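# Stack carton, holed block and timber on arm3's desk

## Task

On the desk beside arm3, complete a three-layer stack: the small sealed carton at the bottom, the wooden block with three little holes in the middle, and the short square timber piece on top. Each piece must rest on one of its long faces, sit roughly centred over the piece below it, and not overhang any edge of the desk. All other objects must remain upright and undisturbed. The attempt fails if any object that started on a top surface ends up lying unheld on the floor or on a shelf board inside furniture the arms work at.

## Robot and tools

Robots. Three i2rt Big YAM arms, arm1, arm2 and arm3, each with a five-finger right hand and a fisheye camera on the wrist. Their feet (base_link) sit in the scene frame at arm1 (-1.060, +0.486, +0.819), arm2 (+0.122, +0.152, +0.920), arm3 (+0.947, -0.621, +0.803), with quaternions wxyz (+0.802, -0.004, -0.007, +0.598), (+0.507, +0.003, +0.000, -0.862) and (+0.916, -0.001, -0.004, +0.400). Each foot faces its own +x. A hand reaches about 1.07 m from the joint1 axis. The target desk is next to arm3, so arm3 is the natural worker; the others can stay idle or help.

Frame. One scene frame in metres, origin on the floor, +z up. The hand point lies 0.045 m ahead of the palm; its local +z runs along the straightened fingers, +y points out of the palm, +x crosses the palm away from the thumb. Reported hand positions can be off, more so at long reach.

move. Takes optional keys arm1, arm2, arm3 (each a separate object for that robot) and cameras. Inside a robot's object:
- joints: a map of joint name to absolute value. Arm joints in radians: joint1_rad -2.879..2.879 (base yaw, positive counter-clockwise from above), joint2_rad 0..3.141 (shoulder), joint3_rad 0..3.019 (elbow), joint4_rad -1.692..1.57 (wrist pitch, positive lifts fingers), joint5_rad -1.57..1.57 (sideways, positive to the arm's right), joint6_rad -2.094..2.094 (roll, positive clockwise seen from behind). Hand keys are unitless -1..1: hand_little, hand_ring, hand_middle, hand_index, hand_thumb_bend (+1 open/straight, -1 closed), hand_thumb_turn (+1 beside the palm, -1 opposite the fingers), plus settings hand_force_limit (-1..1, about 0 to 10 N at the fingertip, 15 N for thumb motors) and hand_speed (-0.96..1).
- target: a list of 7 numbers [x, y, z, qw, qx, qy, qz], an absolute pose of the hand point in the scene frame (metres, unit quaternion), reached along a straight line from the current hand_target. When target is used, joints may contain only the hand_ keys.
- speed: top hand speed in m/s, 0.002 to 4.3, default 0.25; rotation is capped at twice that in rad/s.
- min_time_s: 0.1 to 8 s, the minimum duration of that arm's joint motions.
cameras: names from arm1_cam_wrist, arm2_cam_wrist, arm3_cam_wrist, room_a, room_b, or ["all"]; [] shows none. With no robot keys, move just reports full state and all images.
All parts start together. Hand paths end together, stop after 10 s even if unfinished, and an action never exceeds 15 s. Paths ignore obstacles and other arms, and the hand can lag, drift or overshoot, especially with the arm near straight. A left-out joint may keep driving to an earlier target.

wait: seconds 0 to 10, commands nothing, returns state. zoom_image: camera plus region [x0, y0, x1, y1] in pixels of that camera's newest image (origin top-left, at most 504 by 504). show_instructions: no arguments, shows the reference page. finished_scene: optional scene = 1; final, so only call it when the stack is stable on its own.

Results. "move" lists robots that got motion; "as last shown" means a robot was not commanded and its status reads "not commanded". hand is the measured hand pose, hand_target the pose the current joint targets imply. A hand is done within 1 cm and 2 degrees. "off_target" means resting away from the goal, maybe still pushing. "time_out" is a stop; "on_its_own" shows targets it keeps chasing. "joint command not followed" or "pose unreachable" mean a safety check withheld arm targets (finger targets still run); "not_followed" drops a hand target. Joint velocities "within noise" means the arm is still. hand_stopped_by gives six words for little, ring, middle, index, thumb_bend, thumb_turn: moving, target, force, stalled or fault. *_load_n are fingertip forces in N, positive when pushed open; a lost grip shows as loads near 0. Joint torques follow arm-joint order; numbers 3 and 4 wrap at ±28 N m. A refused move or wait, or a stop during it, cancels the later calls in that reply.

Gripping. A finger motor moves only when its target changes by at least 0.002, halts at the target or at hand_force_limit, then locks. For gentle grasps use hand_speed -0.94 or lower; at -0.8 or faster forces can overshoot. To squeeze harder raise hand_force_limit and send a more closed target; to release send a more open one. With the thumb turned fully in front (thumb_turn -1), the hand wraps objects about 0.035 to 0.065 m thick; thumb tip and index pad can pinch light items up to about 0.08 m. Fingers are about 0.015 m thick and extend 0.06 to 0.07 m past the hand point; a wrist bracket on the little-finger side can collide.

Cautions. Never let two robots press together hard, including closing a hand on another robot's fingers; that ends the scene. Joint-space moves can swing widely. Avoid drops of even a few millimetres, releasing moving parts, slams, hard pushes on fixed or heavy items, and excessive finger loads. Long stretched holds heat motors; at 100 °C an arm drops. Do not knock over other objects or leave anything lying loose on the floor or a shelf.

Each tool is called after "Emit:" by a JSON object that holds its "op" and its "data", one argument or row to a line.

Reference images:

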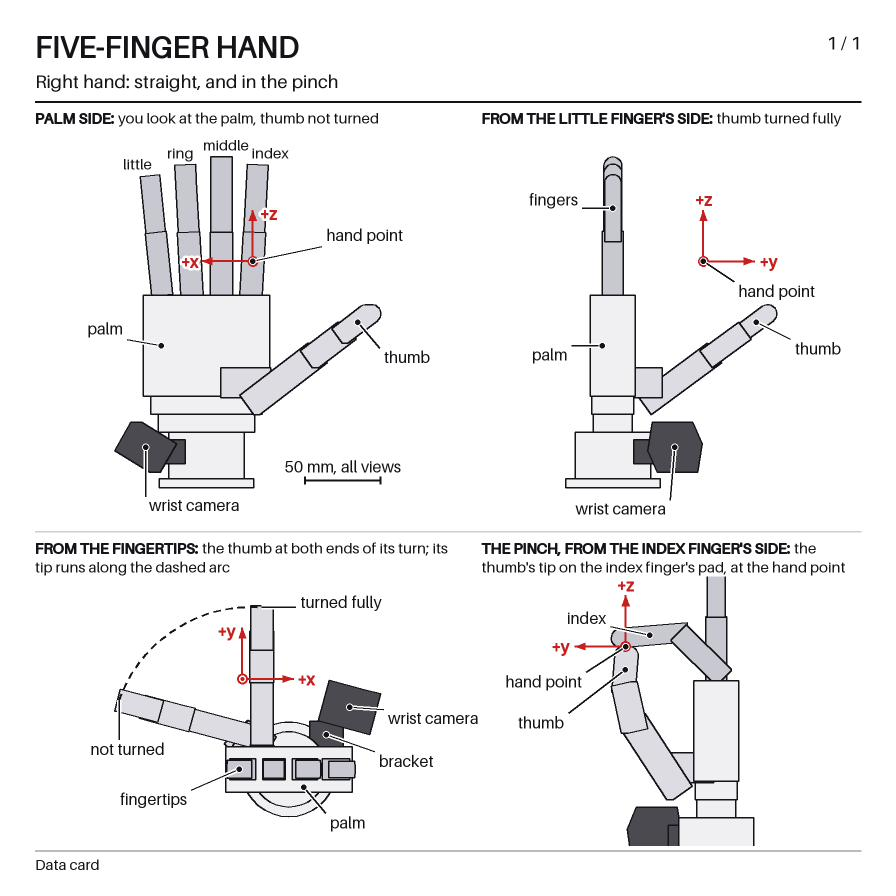

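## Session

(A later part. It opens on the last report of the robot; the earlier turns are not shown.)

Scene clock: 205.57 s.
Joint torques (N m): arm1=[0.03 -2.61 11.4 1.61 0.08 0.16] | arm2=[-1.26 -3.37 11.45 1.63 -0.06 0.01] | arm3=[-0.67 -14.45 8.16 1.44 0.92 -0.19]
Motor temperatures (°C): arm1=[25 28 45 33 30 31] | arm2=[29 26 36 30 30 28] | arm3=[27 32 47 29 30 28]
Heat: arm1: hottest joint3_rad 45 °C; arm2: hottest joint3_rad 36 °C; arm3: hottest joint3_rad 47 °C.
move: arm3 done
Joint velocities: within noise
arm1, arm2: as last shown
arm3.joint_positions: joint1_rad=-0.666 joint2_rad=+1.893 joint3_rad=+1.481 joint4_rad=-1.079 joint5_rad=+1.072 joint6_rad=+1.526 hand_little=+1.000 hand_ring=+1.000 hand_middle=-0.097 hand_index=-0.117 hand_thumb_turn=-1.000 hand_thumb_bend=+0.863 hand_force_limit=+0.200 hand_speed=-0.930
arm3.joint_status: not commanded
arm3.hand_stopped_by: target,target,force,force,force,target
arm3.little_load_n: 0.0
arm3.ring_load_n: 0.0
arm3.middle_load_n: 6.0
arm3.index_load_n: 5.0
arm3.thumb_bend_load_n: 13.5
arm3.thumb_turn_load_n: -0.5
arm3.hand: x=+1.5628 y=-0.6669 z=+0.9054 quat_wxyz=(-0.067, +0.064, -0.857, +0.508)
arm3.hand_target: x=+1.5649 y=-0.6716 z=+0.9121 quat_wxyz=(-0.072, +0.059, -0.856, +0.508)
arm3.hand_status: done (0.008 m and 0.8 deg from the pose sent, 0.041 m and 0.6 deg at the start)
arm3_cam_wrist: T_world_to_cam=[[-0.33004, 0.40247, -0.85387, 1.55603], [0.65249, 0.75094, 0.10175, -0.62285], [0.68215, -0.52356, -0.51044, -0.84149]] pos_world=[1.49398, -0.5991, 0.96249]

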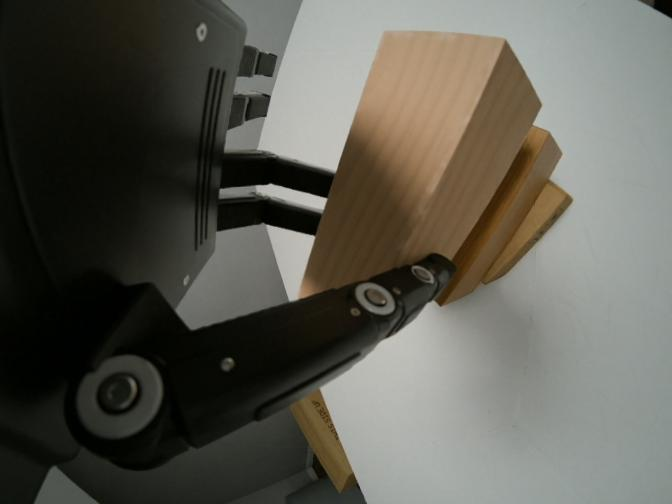

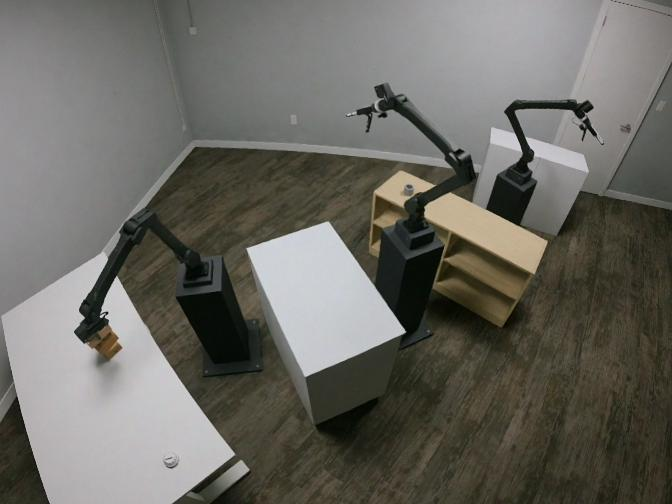

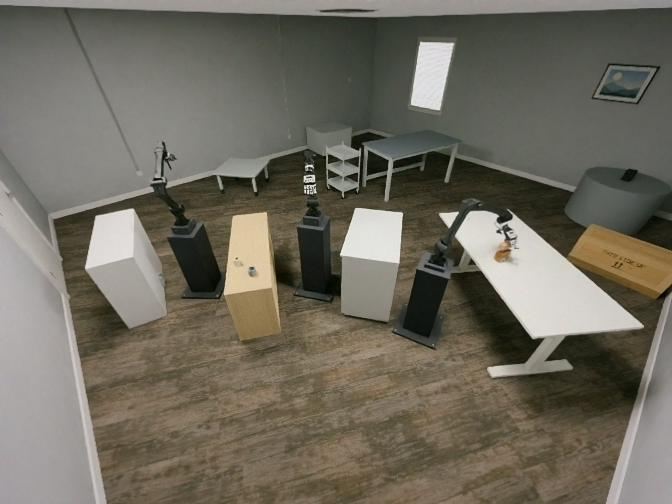

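Emit:
{"op": "move", "data": {
  "arm3": {"target": [1.5635, -0.6685, 0.893, -0.072, 0.0593, -0.8565, 0.5077], "speed": 0.06}
}}

Emit:
{"op": "move", "data": {
  "arm3": {"target": [1.5635, -0.6685, 0.884, -0.072, 0.0593, -0.8565, 0.5077], "speed": 0.04},
  "cameras": ["arm3_cam_wrist", "room_a", "room_b"]
}}

Emit:
{"op": "zoom_image", "data": {
  "camera": "room_b",
  "region": [485, 225, 525, 265]
}}

Emit:
{"op": "zoom_image", "data": {
  "camera": "room_a",
  "region": [80, 320, 130, 365]
}}

Scene clock: 207.87 s.
Joint torques (N m): arm1=[0.15 -2.67 11.38 1.61 0.08 0.16] | arm2=[-1.49 -3.96 11.45 1.58 -0.08 0.01] | arm3=[-0.32 -12.92 8.09 1.06 0.98 -0.09]
Motor temperatures (°C): arm1=[25 28 46 33 30 31] | arm2=[29 26 36 29 30 28] | arm3=[27 32 46 29 30 28]
Heat: arm1: hottest joint3_rad 46 °C; arm2: hottest joint3_rad 36 °C; arm3: hottest joint3_rad 46 °C.
move: arm3 done
Joint velocities: within noise
arm1, arm2: as last shown
arm3.joint_positions: joint1_rad=-0.666 joint2_rad=+1.897 joint3_rad=+1.458 joint4_rad=-1.045 joint5_rad=+1.072 joint6_rad=+1.526 hand_little=+1.000 hand_ring=+1.000 hand_middle=-0.097 hand_index=-0.117 hand_thumb_turn=-1.000 hand_thumb_bend=+0.863 hand_force_limit=+0.200 hand_speed=-0.930
arm3.joint_status: not commanded
arm3.hand_stopped_by: target,target,force,force,force,target
arm3.little_load_n: 0.0
arm3.ring_load_n: 0.0
arm3.middle_load_n: 6.0
arm3.index_load_n: 5.0
arm3.thumb_bend_load_n: 13.5
arm3.thumb_turn_load_n: -0.5
arm3.hand: x=+1.5613 y=-0.6671 z=+0.8952 quat_wxyz=(-0.069, +0.062, -0.857, +0.507)
arm3.hand_target: x=+1.5635 y=-0.6686 z=+0.8931 quat_wxyz=(-0.072, +0.059, -0.856, +0.508)
arm3.hand_status: done (0.003 m and 0.5 deg from the pose sent, 0.012 m and 0.8 deg at the start)
pictures: none

Scene clock: 208.83 s.
Joint torques (N m): arm1=[0.21 -2.55 11.36 1.62 0.09 0.16] | arm2=[-1.03 -3.43 11.62 1.65 -0.07 -0.02] | arm3=[0.03 -12.69 8.1 1.14 0.94 -0.06]
Motor temperatures (°C): arm1=[25 28 46 33 30 31] | arm2=[29 26 36 29 30 28] | arm3=[27 32 46 29 30 28]
Heat: arm1: hottest joint3_rad 46 °C; arm2: hottest joint3_rad 36 °C; arm3: hottest joint3_rad 46 °C.
move: arm3 done
Joint velocities: within noise
arm1, arm2: as last shown
arm1.ring_load_n: -0.5
arm1.index_load_n: -0.5
arm3.joint_positions: joint1_rad=-0.666 joint2_rad=+1.908 joint3_rad=+1.446 joint4_rad=-1.024 joint5_rad=+1.072 joint6_rad=+1.526 hand_little=+1.000 hand_ring=+1.000 hand_middle=-0.097 hand_index=-0.117 hand_thumb_turn=-1.000 hand_thumb_bend=+0.863 hand_force_limit=+0.200 hand_speed=-0.930
arm3.joint_status: not commanded
arm3.hand_stopped_by: target,target,force,force,force,target
arm3.little_load_n: 0.0
arm3.ring_load_n: 0.0
arm3.middle_load_n: 6.0
arm3.index_load_n: 5.0
arm3.thumb_bend_load_n: 13.5
arm3.thumb_turn_load_n: -0.5
arm3.hand: x=+1.5611 y=-0.6671 z=+0.8854 quat_wxyz=(-0.069, +0.063, -0.857, +0.507)
arm3.hand_target: x=+1.5634 y=-0.6686 z=+0.8840 quat_wxyz=(-0.072, +0.059, -0.856, +0.508)
arm3.hand_status: done (0.003 m and 0.6 deg from the pose sent, 0.011 m and 0.5 deg at the start)
arm3_cam_wrist: T_world_to_cam=[[-0.32617, 0.40299, -0.85511, 1.53397], [0.65186, 0.751, 0.10528, -0.62162], [0.68461, -0.52307, -0.50765, -0.85659]] pos_world=[1.49198, -0.5994, 0.94231]

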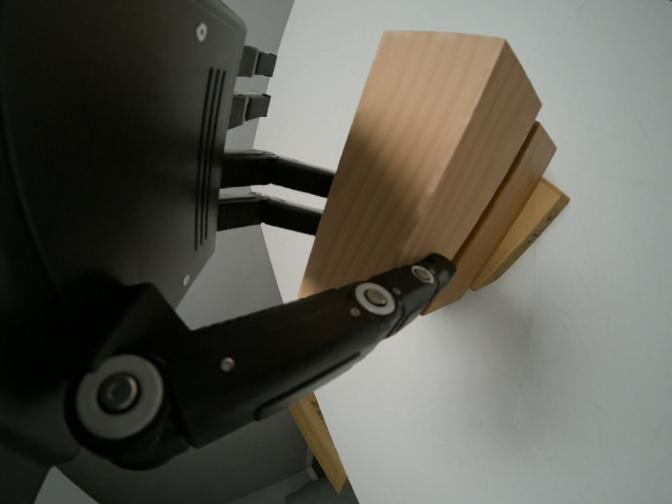

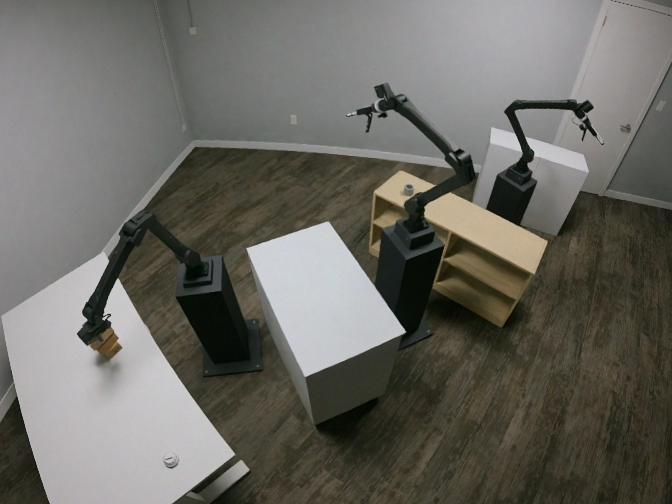

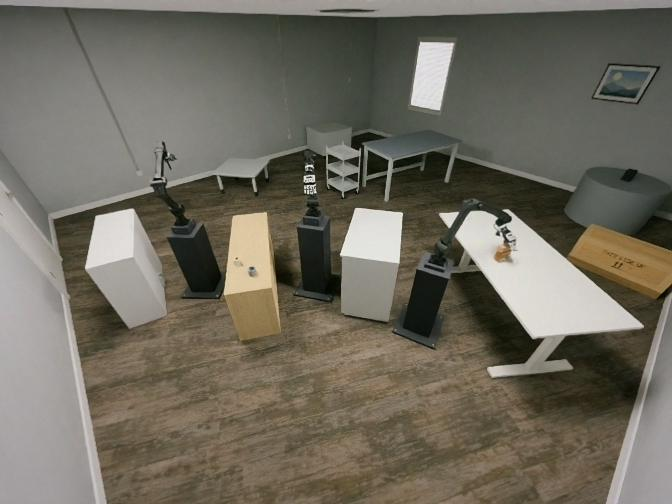

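Scaled by 12.600 from the camera's image (finer frame: 960x720).

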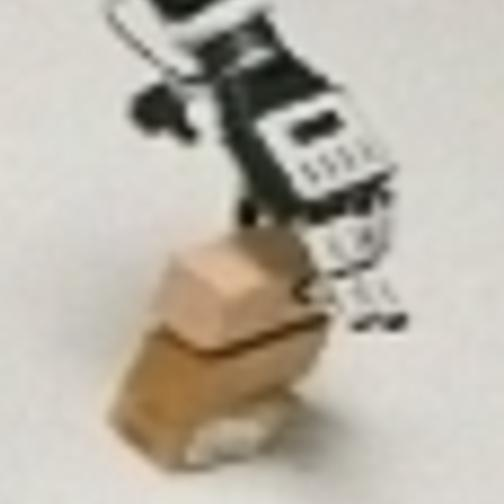

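Scaled by 10.080 from the camera's image (finer frame: 960x720).

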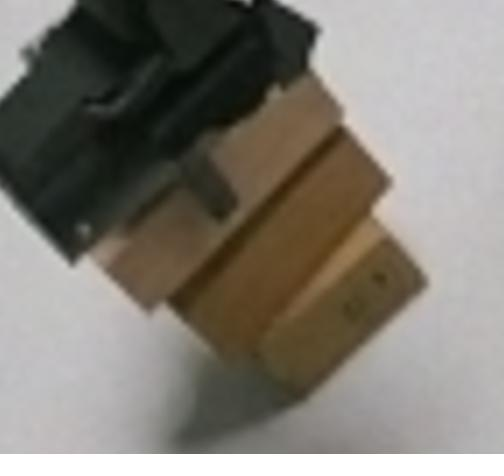

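Emit:
{"op": "move", "data": {
  "arm3": {"target": [1.5605, -0.6680, 0.877, -0.072, 0.0593, -0.8565, 0.5077], "speed": 0.04}
}}

Emit:
{"op": "move", "data": {
  "arm3": {"target": [1.5605, -0.6680, 0.870, -0.072, 0.0593, -0.8565, 0.5077], "speed": 0.04},
  "cameras": ["arm3_cam_wrist", "room_a", "room_b"]
}}

Emit:
{"op": "zoom_image", "data": {
  "camera": "room_b",
  "region": [485, 225, 525, 265]
}}

Emit:
{"op": "zoom_image", "data": {
  "camera": "room_a",
  "region": [80, 320, 130, 365]
}}

Scene clock: 210.07 s.
Joint torques (N m): arm1=[0.09 -2.67 11.4 1.62 0.09 0.17] | arm2=[-1.2 -3.31 11.48 1.62 -0.07 -0.03] | arm3=[0.09 -13.1 7.79 1.03 0.97 0.02]
Motor temperatures (°C): arm1=[25 28 46 33 30 31] | arm2=[29 26 36 29 30 28] | arm3=[27 32 45 29 30 28]
Heat: arm1: hottest joint3_rad 46 °C; arm2: hottest joint3_rad 36 °C; arm3: hottest joint3_rad 45 °C.
move: arm3 done
Joint velocities: within noise
arm1, arm2: as last shown
arm1.ring_load_n: 0.0
arm2.middle_load_n: -0.5
arm3.joint_positions: joint1_rad=-0.666 joint2_rad=+1.908 joint3_rad=+1.430 joint4_rad=-1.008 joint5_rad=+1.072 joint6_rad=+1.526 hand_little=+1.000 hand_ring=+1.000 hand_middle=-0.097 hand_index=-0.117 hand_thumb_turn=-1.000 hand_thumb_bend=+0.863 hand_force_limit=+0.200 hand_speed=-0.930
arm3.joint_status: not commanded
arm3.hand_stopped_by: target,target,force,force,force,target
arm3.little_load_n: 0.0
arm3.ring_load_n: 0.0
arm3.middle_load_n: 6.0
arm3.index_load_n: 5.0
arm3.thumb_bend_load_n: 13.5
arm3.thumb_turn_load_n: -0.5
arm3.hand: x=+1.5583 y=-0.6676 z=+0.8796 quat_wxyz=(-0.068, +0.063, -0.857, +0.507)
arm3.hand_target: x=+1.5605 y=-0.6681 z=+0.8770 quat_wxyz=(-0.072, +0.059, -0.856, +0.508)
arm3.hand_status: done (0.003 m and 0.6 deg from the pose sent, 0.009 m and 0.6 deg at the start)
pictures: none

Scene clock: 211.03 s.
Joint torques (N m): arm1=[0.15 -2.61 11.41 1.65 0.09 0.16] | arm2=[-1.49 -3.72 11.49 1.72 -0.07 -0.01] | arm3=[-0.56 -13.33 7.69 1.03 0.96 0.01]
Motor temperatures (°C): arm1=[25 28 46 33 30 31] | arm2=[29 26 36 29 30 28] | arm3=[27 32 45 29 30 28]
Heat: arm1: hottest joint3_rad 46 °C; arm2: hottest joint3_rad 36 °C; arm3: hottest joint3_rad 45 °C.
move: arm3 done
Joint velocities: within noise
arm1.joint_positions: joint1_rad=+0.291 joint2_rad=+0.898 joint3_rad=+1.255 joint4_rad=-0.891 joint5_rad=-0.004 joint6_rad=-0.013 hand_little=+1.000 hand_ring=+1.000 hand_middle=+1.000 hand_index=+1.000 hand_thumb_turn=-1.000 hand_thumb_bend=+1.000 hand_force_limit=+0.200 hand_speed=-0.700
arm1.joint_status: not commanded
arm1.hand_stopped_by: target,target,target,target,target,target
arm1.little_load_n: 0.0
arm1.ring_load_n: 0.0
arm1.middle_load_n: 0.0
arm1.index_load_n: 0.0
arm1.thumb_bend_load_n: 0.0
arm1.thumb_turn_load_n: 0.0
arm1.hand: x=-1.0974 y=+0.8819 z=+1.2330 quat_wxyz=(-0.497, +0.868, +0.011, +0.009)
arm1.hand_target: x=-1.1016 y=+0.8829 z=+1.2555 quat_wxyz=(-0.511, +0.859, +0.009, +0.004)
arm1.hand_status: not commanded
arm2.joint_positions: joint1_rad=+0.304 joint2_rad=+0.894 joint3_rad=+1.265 joint4_rad=-0.892 joint5_rad=+0.002 joint6_rad=+0.002 hand_little=+1.000 hand_ring=+1.000 hand_middle=+1.000 hand_index=+1.000 hand_thumb_turn=-1.000 hand_thumb_bend=+1.000 hand_force_limit=+0.200 hand_speed=-0.500
arm2.joint_status: not commanded
arm2.hand_stopped_by: target,target,target,target,target,target
arm2.little_load_n: 0.0
arm2.ring_load_n: 0.0
arm2.middle_load_n: 0.0
arm2.index_load_n: 0.0
arm2.thumb_bend_load_n: 0.0
arm2.thumb_turn_load_n: 0.0
arm2.hand: x=+0.0691 y=-0.2434 z=+1.3402 quat_wxyz=(+0.049, -0.091, -0.861, +0.498)
arm2.hand_target: x=+0.0672 y=-0.2449 z=+1.3556 quat_wxyz=(+0.051, -0.091, -0.856, +0.506)
arm2.hand_status: not commanded
arm3.joint_positions: joint1_rad=-0.666 joint2_rad=+1.917 joint3_rad=+1.423 joint4_rad=-0.993 joint5_rad=+1.072 joint6_rad=+1.526 hand_little=+1.000 hand_ring=+1.000 hand_middle=-0.097 hand_index=-0.117 hand_thumb_turn=-1.000 hand_thumb_bend=+0.863 hand_force_limit=+0.200 hand_speed=-0.930
arm3.joint_status: not commanded
arm3.hand_stopped_by: target,target,force,force,force,target
arm3.little_load_n: 0.0
arm3.ring_load_n: 0.0
arm3.middle_load_n: 6.0
arm3.index_load_n: 5.0
arm3.thumb_bend_load_n: 13.0
arm3.thumb_turn_load_n: -0.5
arm3.hand: x=+1.5582 y=-0.6676 z=+0.8727 quat_wxyz=(-0.068, +0.063, -0.857, +0.507)
arm3.hand_target: x=+1.5606 y=-0.6681 z=+0.8702 quat_wxyz=(-0.072, +0.059, -0.856, +0.508)
arm3.hand_status: done (0.004 m and 0.6 deg from the pose sent, 0.010 m and 0.6 deg at the start)
arm3_cam_wrist: T_world_to_cam=[[-0.32717, 0.40287, -0.85478, 1.52351], [0.65198, 0.75101, 0.10442, -0.61745], [0.68402, -0.52314, -0.50837, -0.85987]] pos_world=[1.48918, -0.5999, 0.9296]

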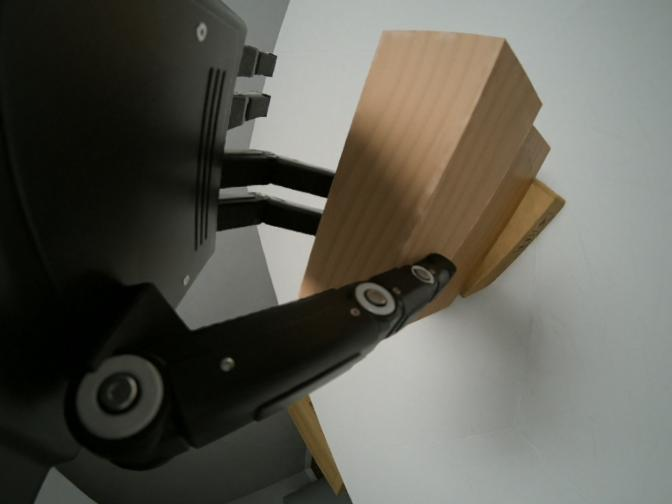

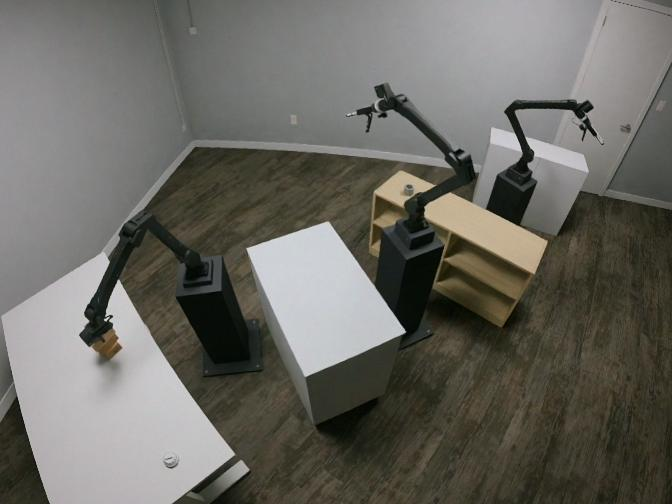

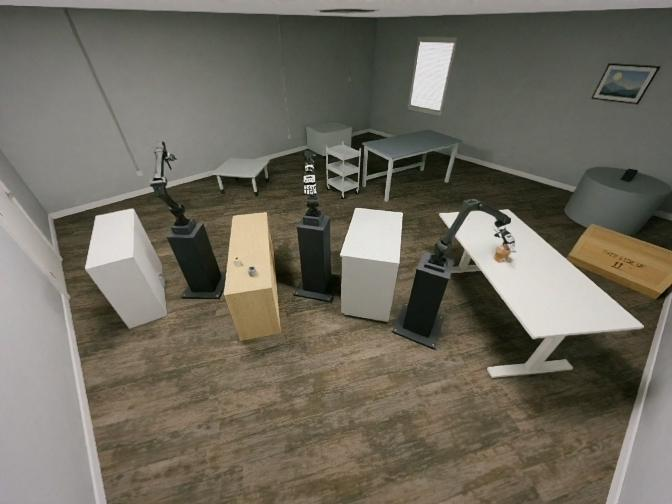

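Scaled by 12.600 from the camera's image (finer frame: 960x720).

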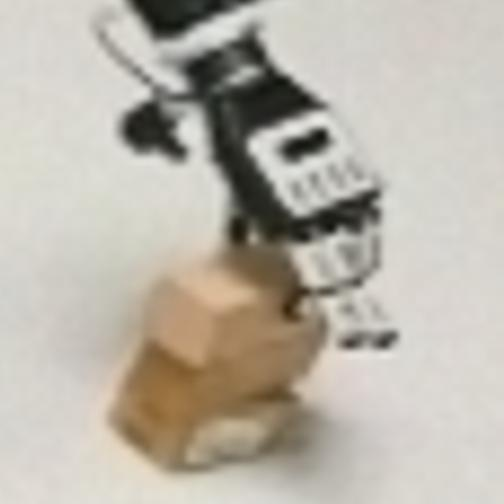

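Scaled by 10.080 from the camera's image (finer frame: 960x720).

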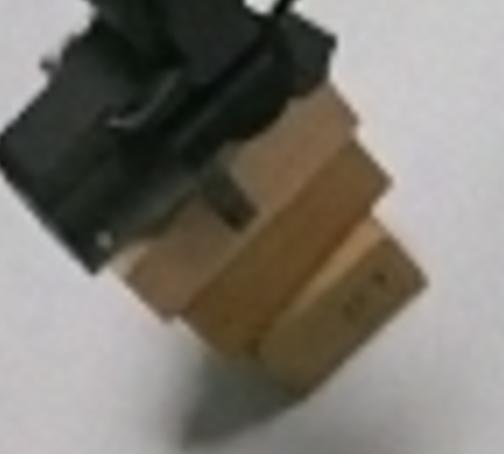

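Emit:
{"op": "move", "data": {
  "arm3": {"target": [1.5605, -0.6680, 0.865, -0.072, 0.0593, -0.8565, 0.5077], "speed": 0.04}
}}

Emit:
{"op": "move", "data": {
  "arm3": {"target": [1.5605, -0.6680, 0.860, -0.072, 0.0593, -0.8565, 0.5077], "speed": 0.04},
  "cameras": ["arm3_cam_wrist", "room_a", "room_b"]
}}

Emit:
{"op": "zoom_image", "data": {
  "camera": "room_b",
  "region": [485, 225, 525, 265]
}}

Emit:
{"op": "zoom_image", "data": {
  "camera": "arm3_cam_wrist",
  "region": [380, 60, 600, 340]
}}

Scene clock: 212.13 s.
Joint torques (N m): arm1=[0.21 -2.67 11.37 1.61 0.09 0.16] | arm2=[-1.26 -3.78 11.52 1.68 -0.08 0.02] | arm3=[-0.09 -11.81 7.57 1.33 0.95 -0.03]
Motor temperatures (°C): arm1=[25 28 46 33 30 31] | arm2=[29 26 36 29 30 28] | arm3=[27 33 45 29 31 28]
Heat: arm1: hottest joint3_rad 46 °C; arm2: hottest joint3_rad 36 °C; arm3: hottest joint3_rad 45 °C.
move: arm3 done
Joint velocities: within noise
arm1, arm2: as last shown
arm3.joint_positions: joint1_rad=-0.666 joint2_rad=+1.917 joint3_rad=+1.423 joint4_rad=-0.984 joint5_rad=+1.072 joint6_rad=+1.526 hand_little=+1.000 hand_ring=+1.000 hand_middle=-0.097 hand_index=-0.117 hand_thumb_turn=-1.000 hand_thumb_bend=+0.863 hand_force_limit=+0.200 hand_speed=-0.930
arm3.joint_status: not commanded
arm3.hand_stopped_by: target,target,force,force,force,target
arm3.little_load_n: 0.0
arm3.ring_load_n: 0.0
arm3.middle_load_n: 6.0
arm3.index_load_n: 5.5
arm3.thumb_bend_load_n: 13.5
arm3.thumb_turn_load_n: -0.5
arm3.hand: x=+1.5601 y=-0.6673 z=+0.8731 quat_wxyz=(-0.072, +0.061, -0.857, +0.507)
arm3.hand_target: x=+1.5605 y=-0.6681 z=+0.8653 quat_wxyz=(-0.072, +0.059, -0.856, +0.508)
arm3.hand_status: done (0.008 m and 0.2 deg from the pose sent, 0.008 m and 0.7 deg at the start)
pictures: none

Scene clock: 213.10 s.
Joint torques (N m): arm1=[0.09 -2.78 11.38 1.66 0.09 0.16] | arm2=[-0.97 -3.6 11.66 1.57 -0.09 -0.02] | arm3=[0.38 -11.69 7.31 1.43 0.94 -0.02]
Motor temperatures (°C): arm1=[25 28 46 33 30 31] | arm2=[29 26 36 29 30 28] | arm3=[27 33 44 29 31 28]
Heat: arm1: hottest joint3_rad 46 °C; arm2: hottest joint3_rad 36 °C; arm3: hottest joint3_rad 44 °C.
move: arm3 off_target
Joint velocities: within noise
arm1, arm2: as last shown
arm1.little_load_n: -0.5
arm1.ring_load_n: -0.5
arm2.ring_load_n: -0.5
arm2.thumb_turn_load_n: -0.5
arm3.joint_positions: joint1_rad=-0.666 joint2_rad=+1.917 joint3_rad=+1.418 joint4_rad=-0.974 joint5_rad=+1.072 joint6_rad=+1.526 hand_little=+1.000 hand_ring=+1.000 hand_middle=-0.097 hand_index=-0.117 hand_thumb_turn=-1.000 hand_thumb_bend=+0.863 hand_force_limit=+0.200 hand_speed=-0.930
arm3.joint_status: not commanded
arm3.hand_stopped_by: target,target,force,force,force,target
arm3.little_load_n: 0.0
arm3.ring_load_n: 0.0
arm3.middle_load_n: 6.0
arm3.index_load_n: 5.5
arm3.thumb_bend_load_n: 13.5
arm3.thumb_turn_load_n: -1.0
arm3.hand: x=+1.5604 y=-0.6672 z=+0.8715 quat_wxyz=(-0.074, +0.060, -0.857, +0.507)
arm3.hand_target: x=+1.5603 y=-0.6681 z=+0.8602 quat_wxyz=(-0.072, +0.059, -0.856, +0.508)
arm3.hand_status: off_target (0.012 m and 0.2 deg from the pose sent, 0.013 m and 0.2 deg at the start)
arm3_cam_wrist: T_world_to_cam=[[-0.31554, 0.40466, -0.8583, 1.50918], [0.65051, 0.75077, 0.11481, -0.62586], [0.69084, -0.52211, -0.50014, -0.87886]] pos_world=[1.4905, -0.5997, 0.92763]

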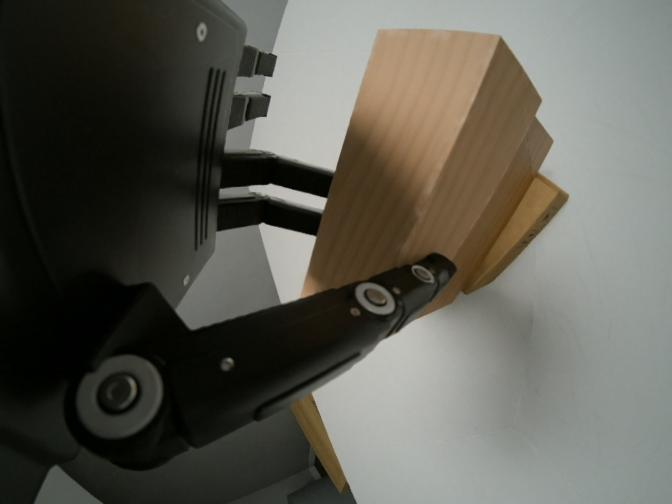

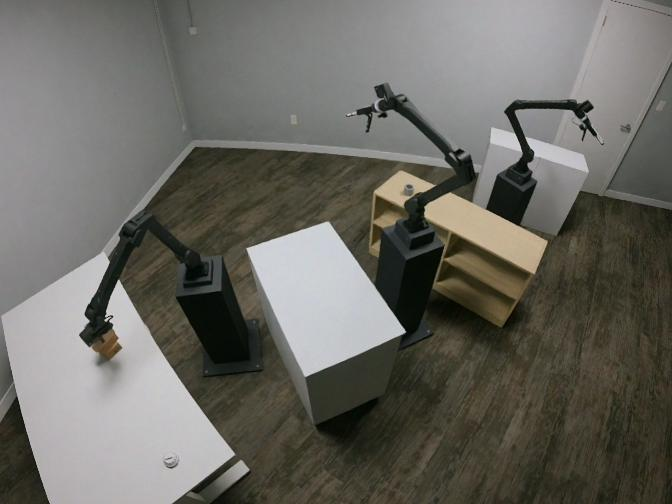

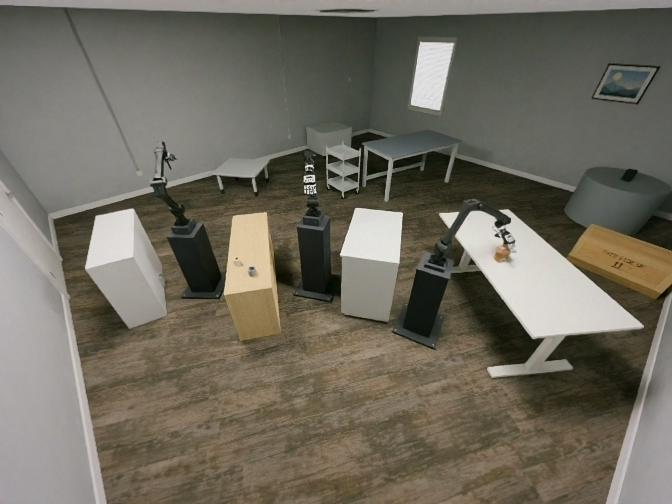

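Scaled by 12.600 from the camera's image (finer frame: 960x720).

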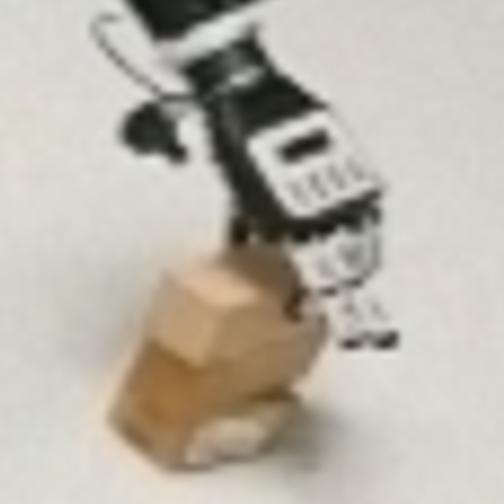

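Scaled by 1.800 from the camera's image (finer frame: 960x720).

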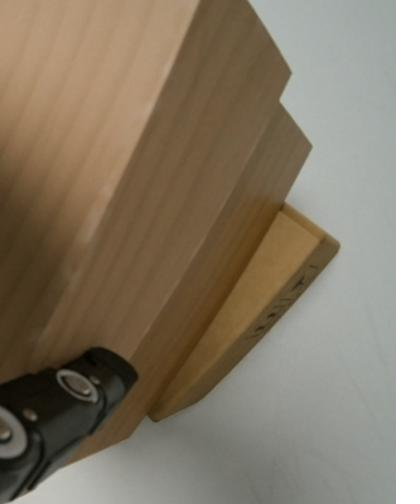

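Emit:
{"op": "move", "data": {
  "arm3": {"target": [1.5600, -0.6678, 0.868, -0.072, 0.0593, -0.8565, 0.5077], "speed": 0.03}
}}

Emit:
{"op": "move", "data": {
  "arm3": {"joints": {"hand_index": 0.0, "hand_middle": 0.0, "hand_thumb_bend": 0.92, "hand_speed": -0.94}},
  "cameras": ["arm3_cam_wrist", "room_b"]
}}

Emit:
{"op": "zoom_image", "data": {
  "camera": "room_b",
  "region": [485, 225, 525, 265]
}}

Scene clock: 215.03 s.
Joint torques (N m): arm1=[0.15 -2.55 11.38 1.61 0.08 0.16] | arm2=[-1.26 -3.43 11.54 1.62 -0.09 0.01] | arm3=[0.21 -12.57 7.82 0.72 0.94 0]
Motor temperatures (°C): arm1=[25 28 46 33 30 31] | arm2=[29 26 36 29 30 28] | arm3=[27 33 44 29 31 28]
Heat: arm1: hottest joint3_rad 46 °C; arm2: hottest joint3_rad 36 °C; arm3: hottest joint3_rad 44 °C.
move: arm3 done
Joint velocities: within noise
arm1, arm2: as last shown
arm1.little_load_n: 0.0
arm1.ring_load_n: 0.0
arm1.index_load_n: -0.5
arm2.ring_load_n: 0.0
arm2.thumb_turn_load_n: 0.0
arm3.joint_positions: joint1_rad=-0.666 joint2_rad=+1.917 joint3_rad=+1.418 joint4_rad=-0.974 joint5_rad=+1.072 joint6_rad=+1.526 hand_little=+1.000 hand_ring=+1.000 hand_middle=-0.097 hand_index=-0.117 hand_thumb_turn=-1.000 hand_thumb_bend=+0.863 hand_force_limit=+0.200 hand_speed=-0.930
arm3.joint_status: not commanded
arm3.hand_stopped_by: target,target,force,force,force,target
arm3.little_load_n: 0.0
arm3.ring_load_n: -0.5
arm3.middle_load_n: 6.0
arm3.index_load_n: 5.5
arm3.thumb_bend_load_n: 13.0
arm3.thumb_turn_load_n: -1.0
arm3.hand: x=+1.5604 y=-0.6672 z=+0.8715 quat_wxyz=(-0.074, +0.060, -0.857, +0.507)
arm3.hand_target: x=+1.5600 y=-0.6679 z=+0.8681 quat_wxyz=(-0.072, +0.059, -0.856, +0.508)
arm3.hand_status: done (0.004 m and 0.2 deg from the pose sent, 0.003 m and 0.2 deg at the start)
pictures: none

Scene clock: 216.20 s.
Joint torques (N m): arm1=[0.09 -2.78 11.4 1.62 0.09 0.17] | arm2=[-1.03 -3.55 11.56 1.63 -0.07 -0.02] | arm3=[-0.38 -12.4 8.09 0.68 0.94 -0.02]
Motor temperatures (°C): arm1=[25 28 46 33 30 31] | arm2=[29 26 36 29 30 28] | arm3=[27 33 44 29 31 28]
Heat: arm1: hottest joint3_rad 46 °C; arm2: hottest joint3_rad 36 °C; arm3: hottest joint3_rad 44 °C.
move: arm3 done
Joint velocities: within noise
arm1, arm2: as last shown
arm1.index_load_n: 0.0
arm3.joint_positions: joint1_rad=-0.666 joint2_rad=+1.917 joint3_rad=+1.418 joint4_rad=-0.974 joint5_rad=+1.072 joint6_rad=+1.526 hand_little=+1.000 hand_ring=+1.000 hand_middle=+0.000 hand_index=+0.000 hand_thumb_turn=-1.000 hand_thumb_bend=+0.920 hand_force_limit=+0.200 hand_speed=-0.940
arm3.joint_status: all done
arm3.hand_stopped_by: target,target,target,target,target,target
arm3.little_load_n: 0.0
arm3.ring_load_n: 0.0
arm3.middle_load_n: 0.0
arm3.index_load_n: 0.0
arm3.thumb_bend_load_n: 0.0
arm3.thumb_turn_load_n: 0.0
arm3.hand: x=+1.5604 y=-0.6672 z=+0.8715 quat_wxyz=(-0.074, +0.060, -0.857, +0.507)
arm3.hand_target: x=+1.5600 y=-0.6679 z=+0.8681 quat_wxyz=(-0.072, +0.059, -0.856, +0.508)
arm3.hand_status: not commanded
arm3_cam_wrist: T_world_to_cam=[[-0.31554, 0.40466, -0.8583, 1.50918], [0.65051, 0.75077, 0.11481, -0.62586], [0.69084, -0.52211, -0.50014, -0.87886]] pos_world=[1.4905, -0.5997, 0.92763]

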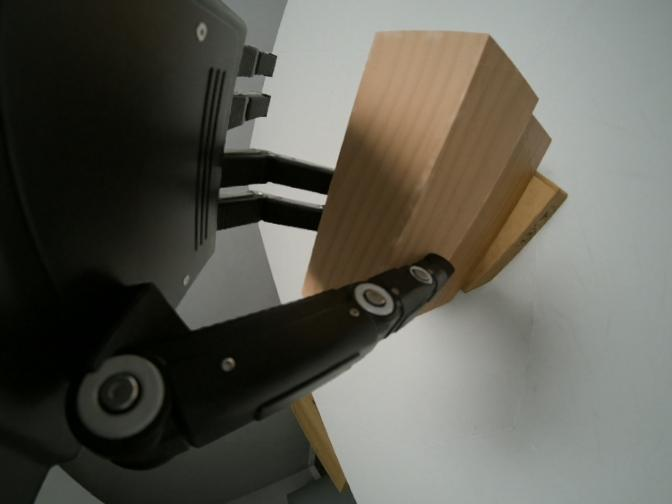

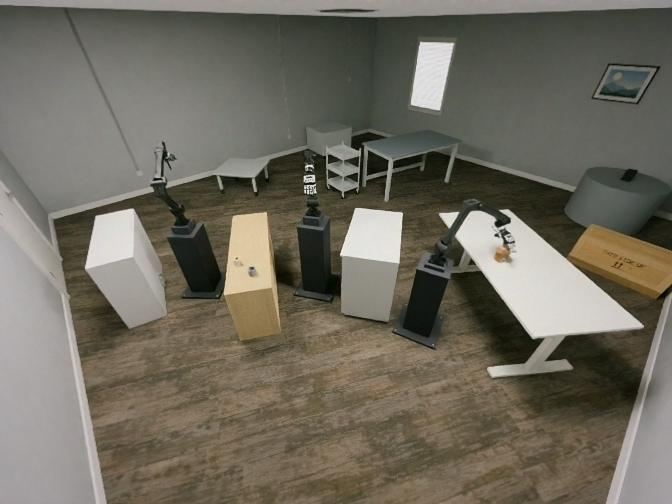

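Scaled by 12.600 from the camera's image (finer frame: 960x720).

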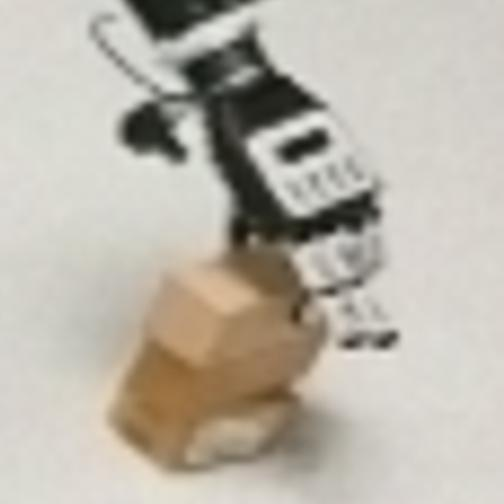

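Emit:
{"op": "move", "data": {
  "arm3": {"joints": {"hand_index": 1.0, "hand_middle": 1.0, "hand_thumb_bend": 1.0, "hand_speed": -0.8}}
}}

Emit:
{"op": "move", "data": {
  "arm3": {"target": [1.5610, -0.6680, 0.94, -0.072, 0.0593, -0.8565, 0.5077], "speed": 0.08},
  "cameras": ["arm3_cam_wrist", "room_a", "room_b"]
}}

Emit:
{"op": "zoom_image", "data": {
  "camera": "room_b",
  "region": [485, 225, 525, 265]
}}

Scene clock: 218.67 s.
Joint torques (N m): arm1=[0.15 -2.78 11.38 1.59 0.08 0.16] | arm2=[-1.32 -3.31 11.51 1.62 -0.07 0] | arm3=[0.09 -12.98 7.65 0.73 0.95 0]
Motor temperatures (°C): arm1=[25 28 46 33 30 31] | arm2=[29 26 36 29 30 28] | arm3=[27 33 43 29 31 28]
Heat: arm1: hottest joint3_rad 46 °C; arm2: hottest joint3_rad 36 °C; arm3: hottest joint3_rad 43 °C.
move: arm3 done
Joint velocities: within noise
arm1, arm2: as last shown
arm1.thumb_bend_load_n: -0.5
arm2.ring_load_n: -0.5
arm3.joint_positions: joint1_rad=-0.666 joint2_rad=+1.917 joint3_rad=+1.418 joint4_rad=-0.974 joint5_rad=+1.072 joint6_rad=+1.526 hand_little=+1.000 hand_ring=+1.000 hand_middle=+1.000 hand_index=+1.000 hand_thumb_turn=-1.000 hand_thumb_bend=+1.000 hand_force_limit=+0.200 hand_speed=-0.800
arm3.joint_status: all done
arm3.hand_stopped_by: target,target,target,target,target,target
arm3.little_load_n: 0.0
arm3.ring_load_n: 0.0
arm3.middle_load_n: 0.0
arm3.index_load_n: 0.0
arm3.thumb_bend_load_n: 0.0
arm3.thumb_turn_load_n: 0.0
arm3.hand: x=+1.5604 y=-0.6672 z=+0.8715 quat_wxyz=(-0.074, +0.060, -0.857, +0.507)
arm3.hand_target: x=+1.5600 y=-0.6679 z=+0.8681 quat_wxyz=(-0.072, +0.059, -0.856, +0.508)
arm3.hand_status: not commanded
pictures: none

Scene clock: 220.20 s.
Joint torques (N m): arm1=[0.15 -2.61 11.44 1.63 0.08 0.16] | arm2=[-1.14 -3.55 11.52 1.59 -0.05 0] | arm3=[-0.03 -13.57 11.92 -0.06 0.93 -0.03]
Motor temperatures (°C): arm1=[25 28 46 33 30 31] | arm2=[29 26 36 29 30 28] | arm3=[27 33 43 29 31 28]
Heat: arm1: hottest joint3_rad 46 °C; arm2: hottest joint3_rad 36 °C; arm3: hottest joint3_rad 43 °C.
move: arm3 off_target
Joint velocities: within noise
arm1, arm2: as last shown
arm1.thumb_bend_load_n: 0.0
arm2.ring_load_n: 0.0
arm2.middle_load_n: -0.5
arm2.index_load_n: -0.5
arm3.joint_positions: joint1_rad=-0.666 joint2_rad=+1.856 joint3_rad=+1.464 joint4_rad=-1.128 joint5_rad=+1.072 joint6_rad=+1.526 hand_little=+1.000 hand_ring=+1.000 hand_middle=+1.000 hand_index=+1.000 hand_thumb_turn=-1.000 hand_thumb_bend=+1.000 hand_force_limit=+0.200 hand_speed=-0.800
arm3.joint_status: not commanded
arm3.hand_stopped_by: target,target,target,target,target,target
arm3.little_load_n: 0.0
arm3.ring_load_n: 0.0
arm3.middle_load_n: -0.5
arm3.index_load_n: 0.0
arm3.thumb_bend_load_n: 0.0
arm3.thumb_turn_load_n: 0.0
arm3.hand: x=+1.5466 y=-0.6694 z=+0.9172 quat_wxyz=(-0.053, +0.072, -0.856, +0.509)
arm3.hand_target: x=+1.5600 y=-0.6682 z=+0.9402 quat_wxyz=(-0.072, +0.059, -0.856, +0.508)
arm3.hand_status: off_target (0.027 m and 2.6 deg from the pose sent, 0.069 m and 0.2 deg at the start)
arm3_cam_wrist: T_world_to_cam=[[-0.35601, 0.39826, -0.84537, 1.59131], [0.65509, 0.7515, 0.07816, -0.5935], [0.66642, -0.52597, -0.52844, -0.78647]] pos_world=[1.47944, -0.60141, 0.97603]

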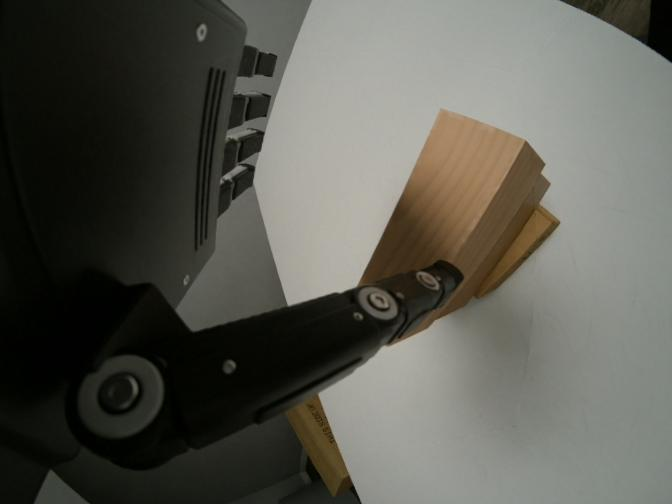

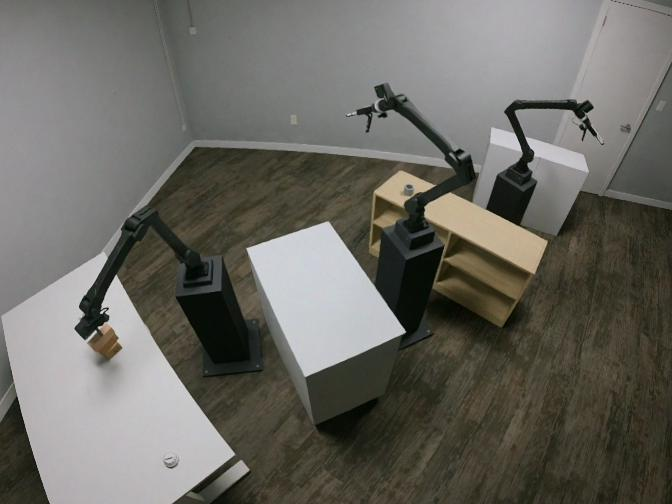

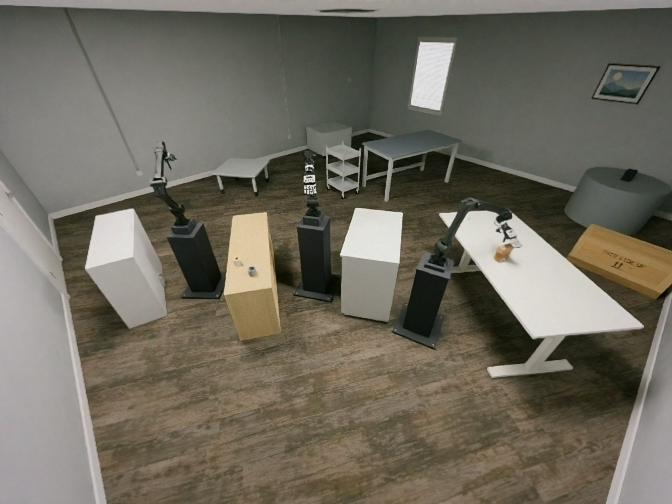

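Scaled by 12.600 from the camera's image (finer frame: 960x720).

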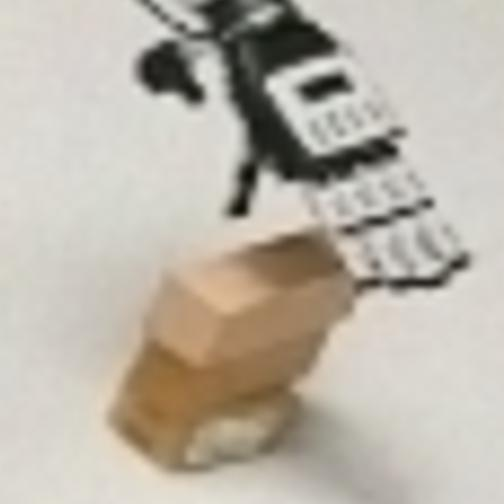

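Emit:
{"op": "move", "data": {
  "arm3": {"target": [1.5600, -0.6600, 1.08, -0.072, 0.0593, -0.8565, 0.5077], "speed": 0.2}
}}

Emit:
{"op": "move", "data": {
  "arm3": {"target": [1.593, -0.6385, 1.15, 0.2546, -0.6146, 0.6898, -0.2857], "speed": 0.3},
  "cameras": ["arm3_cam_wrist", "room_a", "room_b"]
}}

Emit:
{"op": "zoom_image", "data": {
  "camera": "arm3_cam_wrist",
  "region": [430, 140, 570, 270]
}}

Emit:
{"op": "zoom_image", "data": {
  "camera": "room_a",
  "region": [80, 310, 130, 365]
}}

Emit:
{"op": "zoom_image", "data": {
  "camera": "room_b",
  "region": [485, 225, 525, 265]
}}

Scene clock: 221.90 s.
Joint torques (N m): arm1=[0.21 -2.67 11.37 1.66 0.08 0.16] | arm2=[-1.03 -3.6 11.48 1.54 -0.08 -0.01] | arm3=[1.32 -11.22 12.77 0.12 1.01 0.07]
Motor temperatures (°C): arm1=[25 28 46 33 30 31] | arm2=[29 26 36 29 30 28] | arm3=[27 33 43 29 31 28]
Heat: arm1: hottest joint3_rad 46 °C; arm2: hottest joint3_rad 36 °C; arm3: hottest joint3_rad 43 °C.
move: arm3 off_target
Joint velocities: within noise
arm1, arm2: as last shown
arm1.little_load_n: -0.5
arm2.middle_load_n: 0.0
arm2.index_load_n: 0.0
arm3.joint_positions: joint1_rad=-0.665 joint2_rad=+1.785 joint3_rad=+1.757 joint4_rad=-1.505 joint5_rad=+1.072 joint6_rad=+1.543 hand_little=+1.000 hand_ring=+1.000 hand_middle=+1.000 hand_index=+1.000 hand_thumb_turn=-1.000 hand_thumb_bend=+1.000 hand_force_limit=+0.200 hand_speed=-0.800
arm3.joint_status: not commanded
arm3.hand_stopped_by: target,target,target,target,target,target
arm3.little_load_n: 0.0
arm3.ring_load_n: 0.0
arm3.middle_load_n: 0.0
arm3.index_load_n: 0.0
arm3.thumb_bend_load_n: 0.0
arm3.thumb_turn_load_n: -0.5
arm3.hand: x=+1.5481 y=-0.6684 z=+1.0638 quat_wxyz=(-0.053, +0.068, -0.857, +0.508)
arm3.hand_target: x=+1.5591 y=-0.6601 z=+1.0799 quat_wxyz=(-0.072, +0.060, -0.856, +0.508)
arm3.hand_status: off_target (0.022 m and 2.4 deg from the pose sent, 0.164 m and 2.6 deg at the start)
pictures: none

Scene clock: 225.00 s.
Joint torques (N m): arm1=[0.09 -2.61 11.37 1.65 0.09 0.16] | arm2=[-1.03 -3.66 11.44 1.62 -0.08 -0.02] | arm3=[-1.14 -11.16 14.58 1.43 -0.05 -0.17]
Motor temperatures (°C): arm1=[25 28 46 33 30 31] | arm2=[29 26 36 29 30 28] | arm3=[27 33 43 29 31 28]
Heat: arm1: hottest joint3_rad 46 °C; arm2: hottest joint3_rad 36 °C; arm3: hottest joint3_rad 43 °C.
move: arm3 off_target
Joint velocities: within noise
arm1.joint_positions: joint1_rad=+0.291 joint2_rad=+0.898 joint3_rad=+1.255 joint4_rad=-0.891 joint5_rad=-0.004 joint6_rad=-0.013 hand_little=+1.000 hand_ring=+1.000 hand_middle=+1.000 hand_index=+1.000 hand_thumb_turn=-1.000 hand_thumb_bend=+1.000 hand_force_limit=+0.200 hand_speed=-0.700
arm1.joint_status: not commanded
arm1.hand_stopped_by: target,target,target,target,target,target
arm1.little_load_n: 0.0
arm1.ring_load_n: 0.0
arm1.middle_load_n: -0.5
arm1.index_load_n: 0.0
arm1.thumb_bend_load_n: 0.0
arm1.thumb_turn_load_n: 0.0
arm1.hand: x=-1.0974 y=+0.8819 z=+1.2330 quat_wxyz=(-0.497, +0.868, +0.011, +0.009)
arm1.hand_target: x=-1.1016 y=+0.8829 z=+1.2555 quat_wxyz=(-0.511, +0.859, +0.009, +0.004)
arm1.hand_status: not commanded
arm2.joint_positions: joint1_rad=+0.304 joint2_rad=+0.894 joint3_rad=+1.265 joint4_rad=-0.892 joint5_rad=+0.002 joint6_rad=+0.002 hand_little=+1.000 hand_ring=+1.000 hand_middle=+1.000 hand_index=+1.000 hand_thumb_turn=-1.000 hand_thumb_bend=+1.000 hand_force_limit=+0.200 hand_speed=-0.500
arm2.joint_status: not commanded
arm2.hand_stopped_by: target,target,target,target,target,target
arm2.little_load_n: -0.5
arm2.ring_load_n: 0.0
arm2.middle_load_n: 0.0
arm2.index_load_n: -0.5
arm2.thumb_bend_load_n: 0.0
arm2.thumb_turn_load_n: 0.0
arm2.hand: x=+0.0691 y=-0.2434 z=+1.3402 quat_wxyz=(+0.049, -0.091, -0.861, +0.498)
arm2.hand_target: x=+0.0672 y=-0.2449 z=+1.3556 quat_wxyz=(+0.051, -0.091, -0.856, +0.506)
arm2.hand_status: not commanded
arm3.joint_positions: joint1_rad=-0.881 joint2_rad=+1.658 joint3_rad=+1.807 joint4_rad=-0.978 joint5_rad=+0.040 joint6_rad=+0.047 hand_little=+1.000 hand_ring=+1.000 hand_middle=+1.000 hand_index=+1.000 hand_thumb_turn=-1.000 hand_thumb_bend=+1.000 hand_force_limit=+0.200 hand_speed=-0.800
arm3.joint_status: not commanded
arm3.hand_stopped_by: target,target,target,target,target,target
arm3.little_load_n: 0.0
arm3.ring_load_n: 0.0
arm3.middle_load_n: 0.0
arm3.index_load_n: 0.0
arm3.thumb_bend_load_n: 0.5
arm3.thumb_turn_load_n: 0.0
arm3.hand: x=+1.5838 y=-0.6325 z=+1.1282 quat_wxyz=(-0.245, +0.617, -0.696, +0.273)
arm3.hand_target: x=+1.5920 y=-0.6385 z=+1.1497 quat_wxyz=(-0.255, +0.614, -0.690, +0.286)
arm3.hand_status: off_target (0.024 m and 2.0 deg from the pose sent, 0.102 m and 75.3 deg at the start)
arm3_cam_wrist: T_world_to_cam=[[-0.72805, -0.20714, -0.65348, 1.75804], [-0.47422, 0.84055, 0.2619, 0.97549], [0.49503, 0.50056, -0.7102, 0.44549]] pos_world=[1.522, -0.67879, 1.20975]

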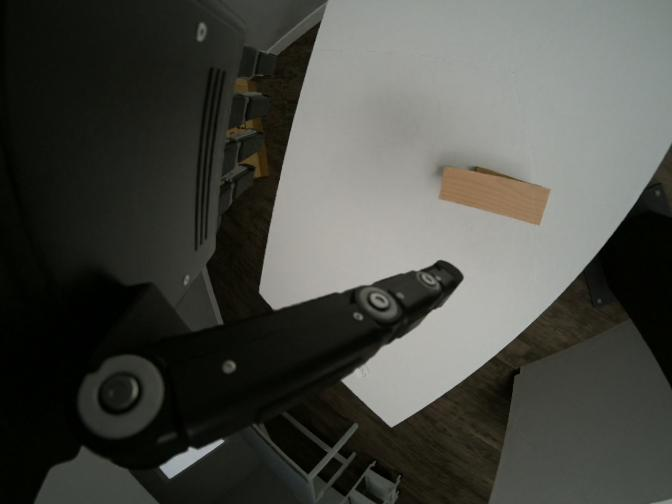

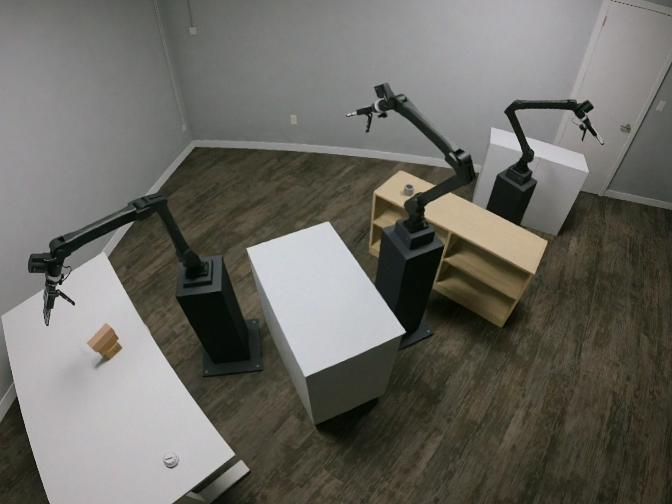

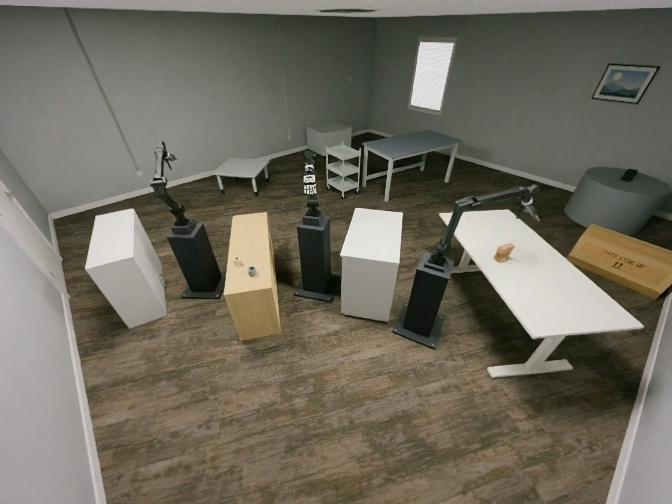

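Scaled by 3.600 from the camera's image (finer frame: 960x720).

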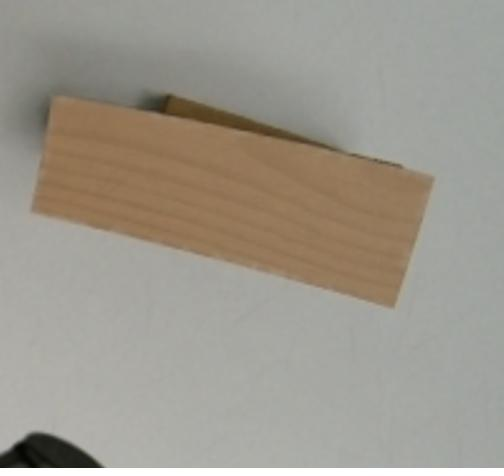

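Scaled by 9.164 from the camera's image (finer frame: 960x720).

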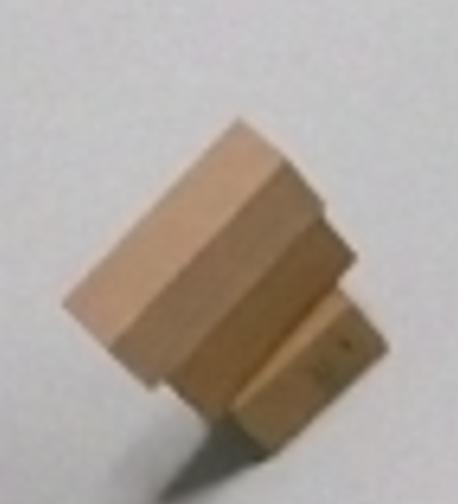

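Scaled by 12.600 from the camera's image (finer frame: 960x720).

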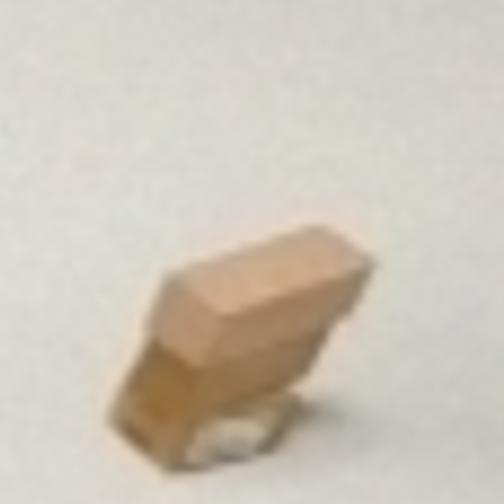

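Emit:
{"op": "finished_scene", "data": {

}}

The scene is finished: the task was done.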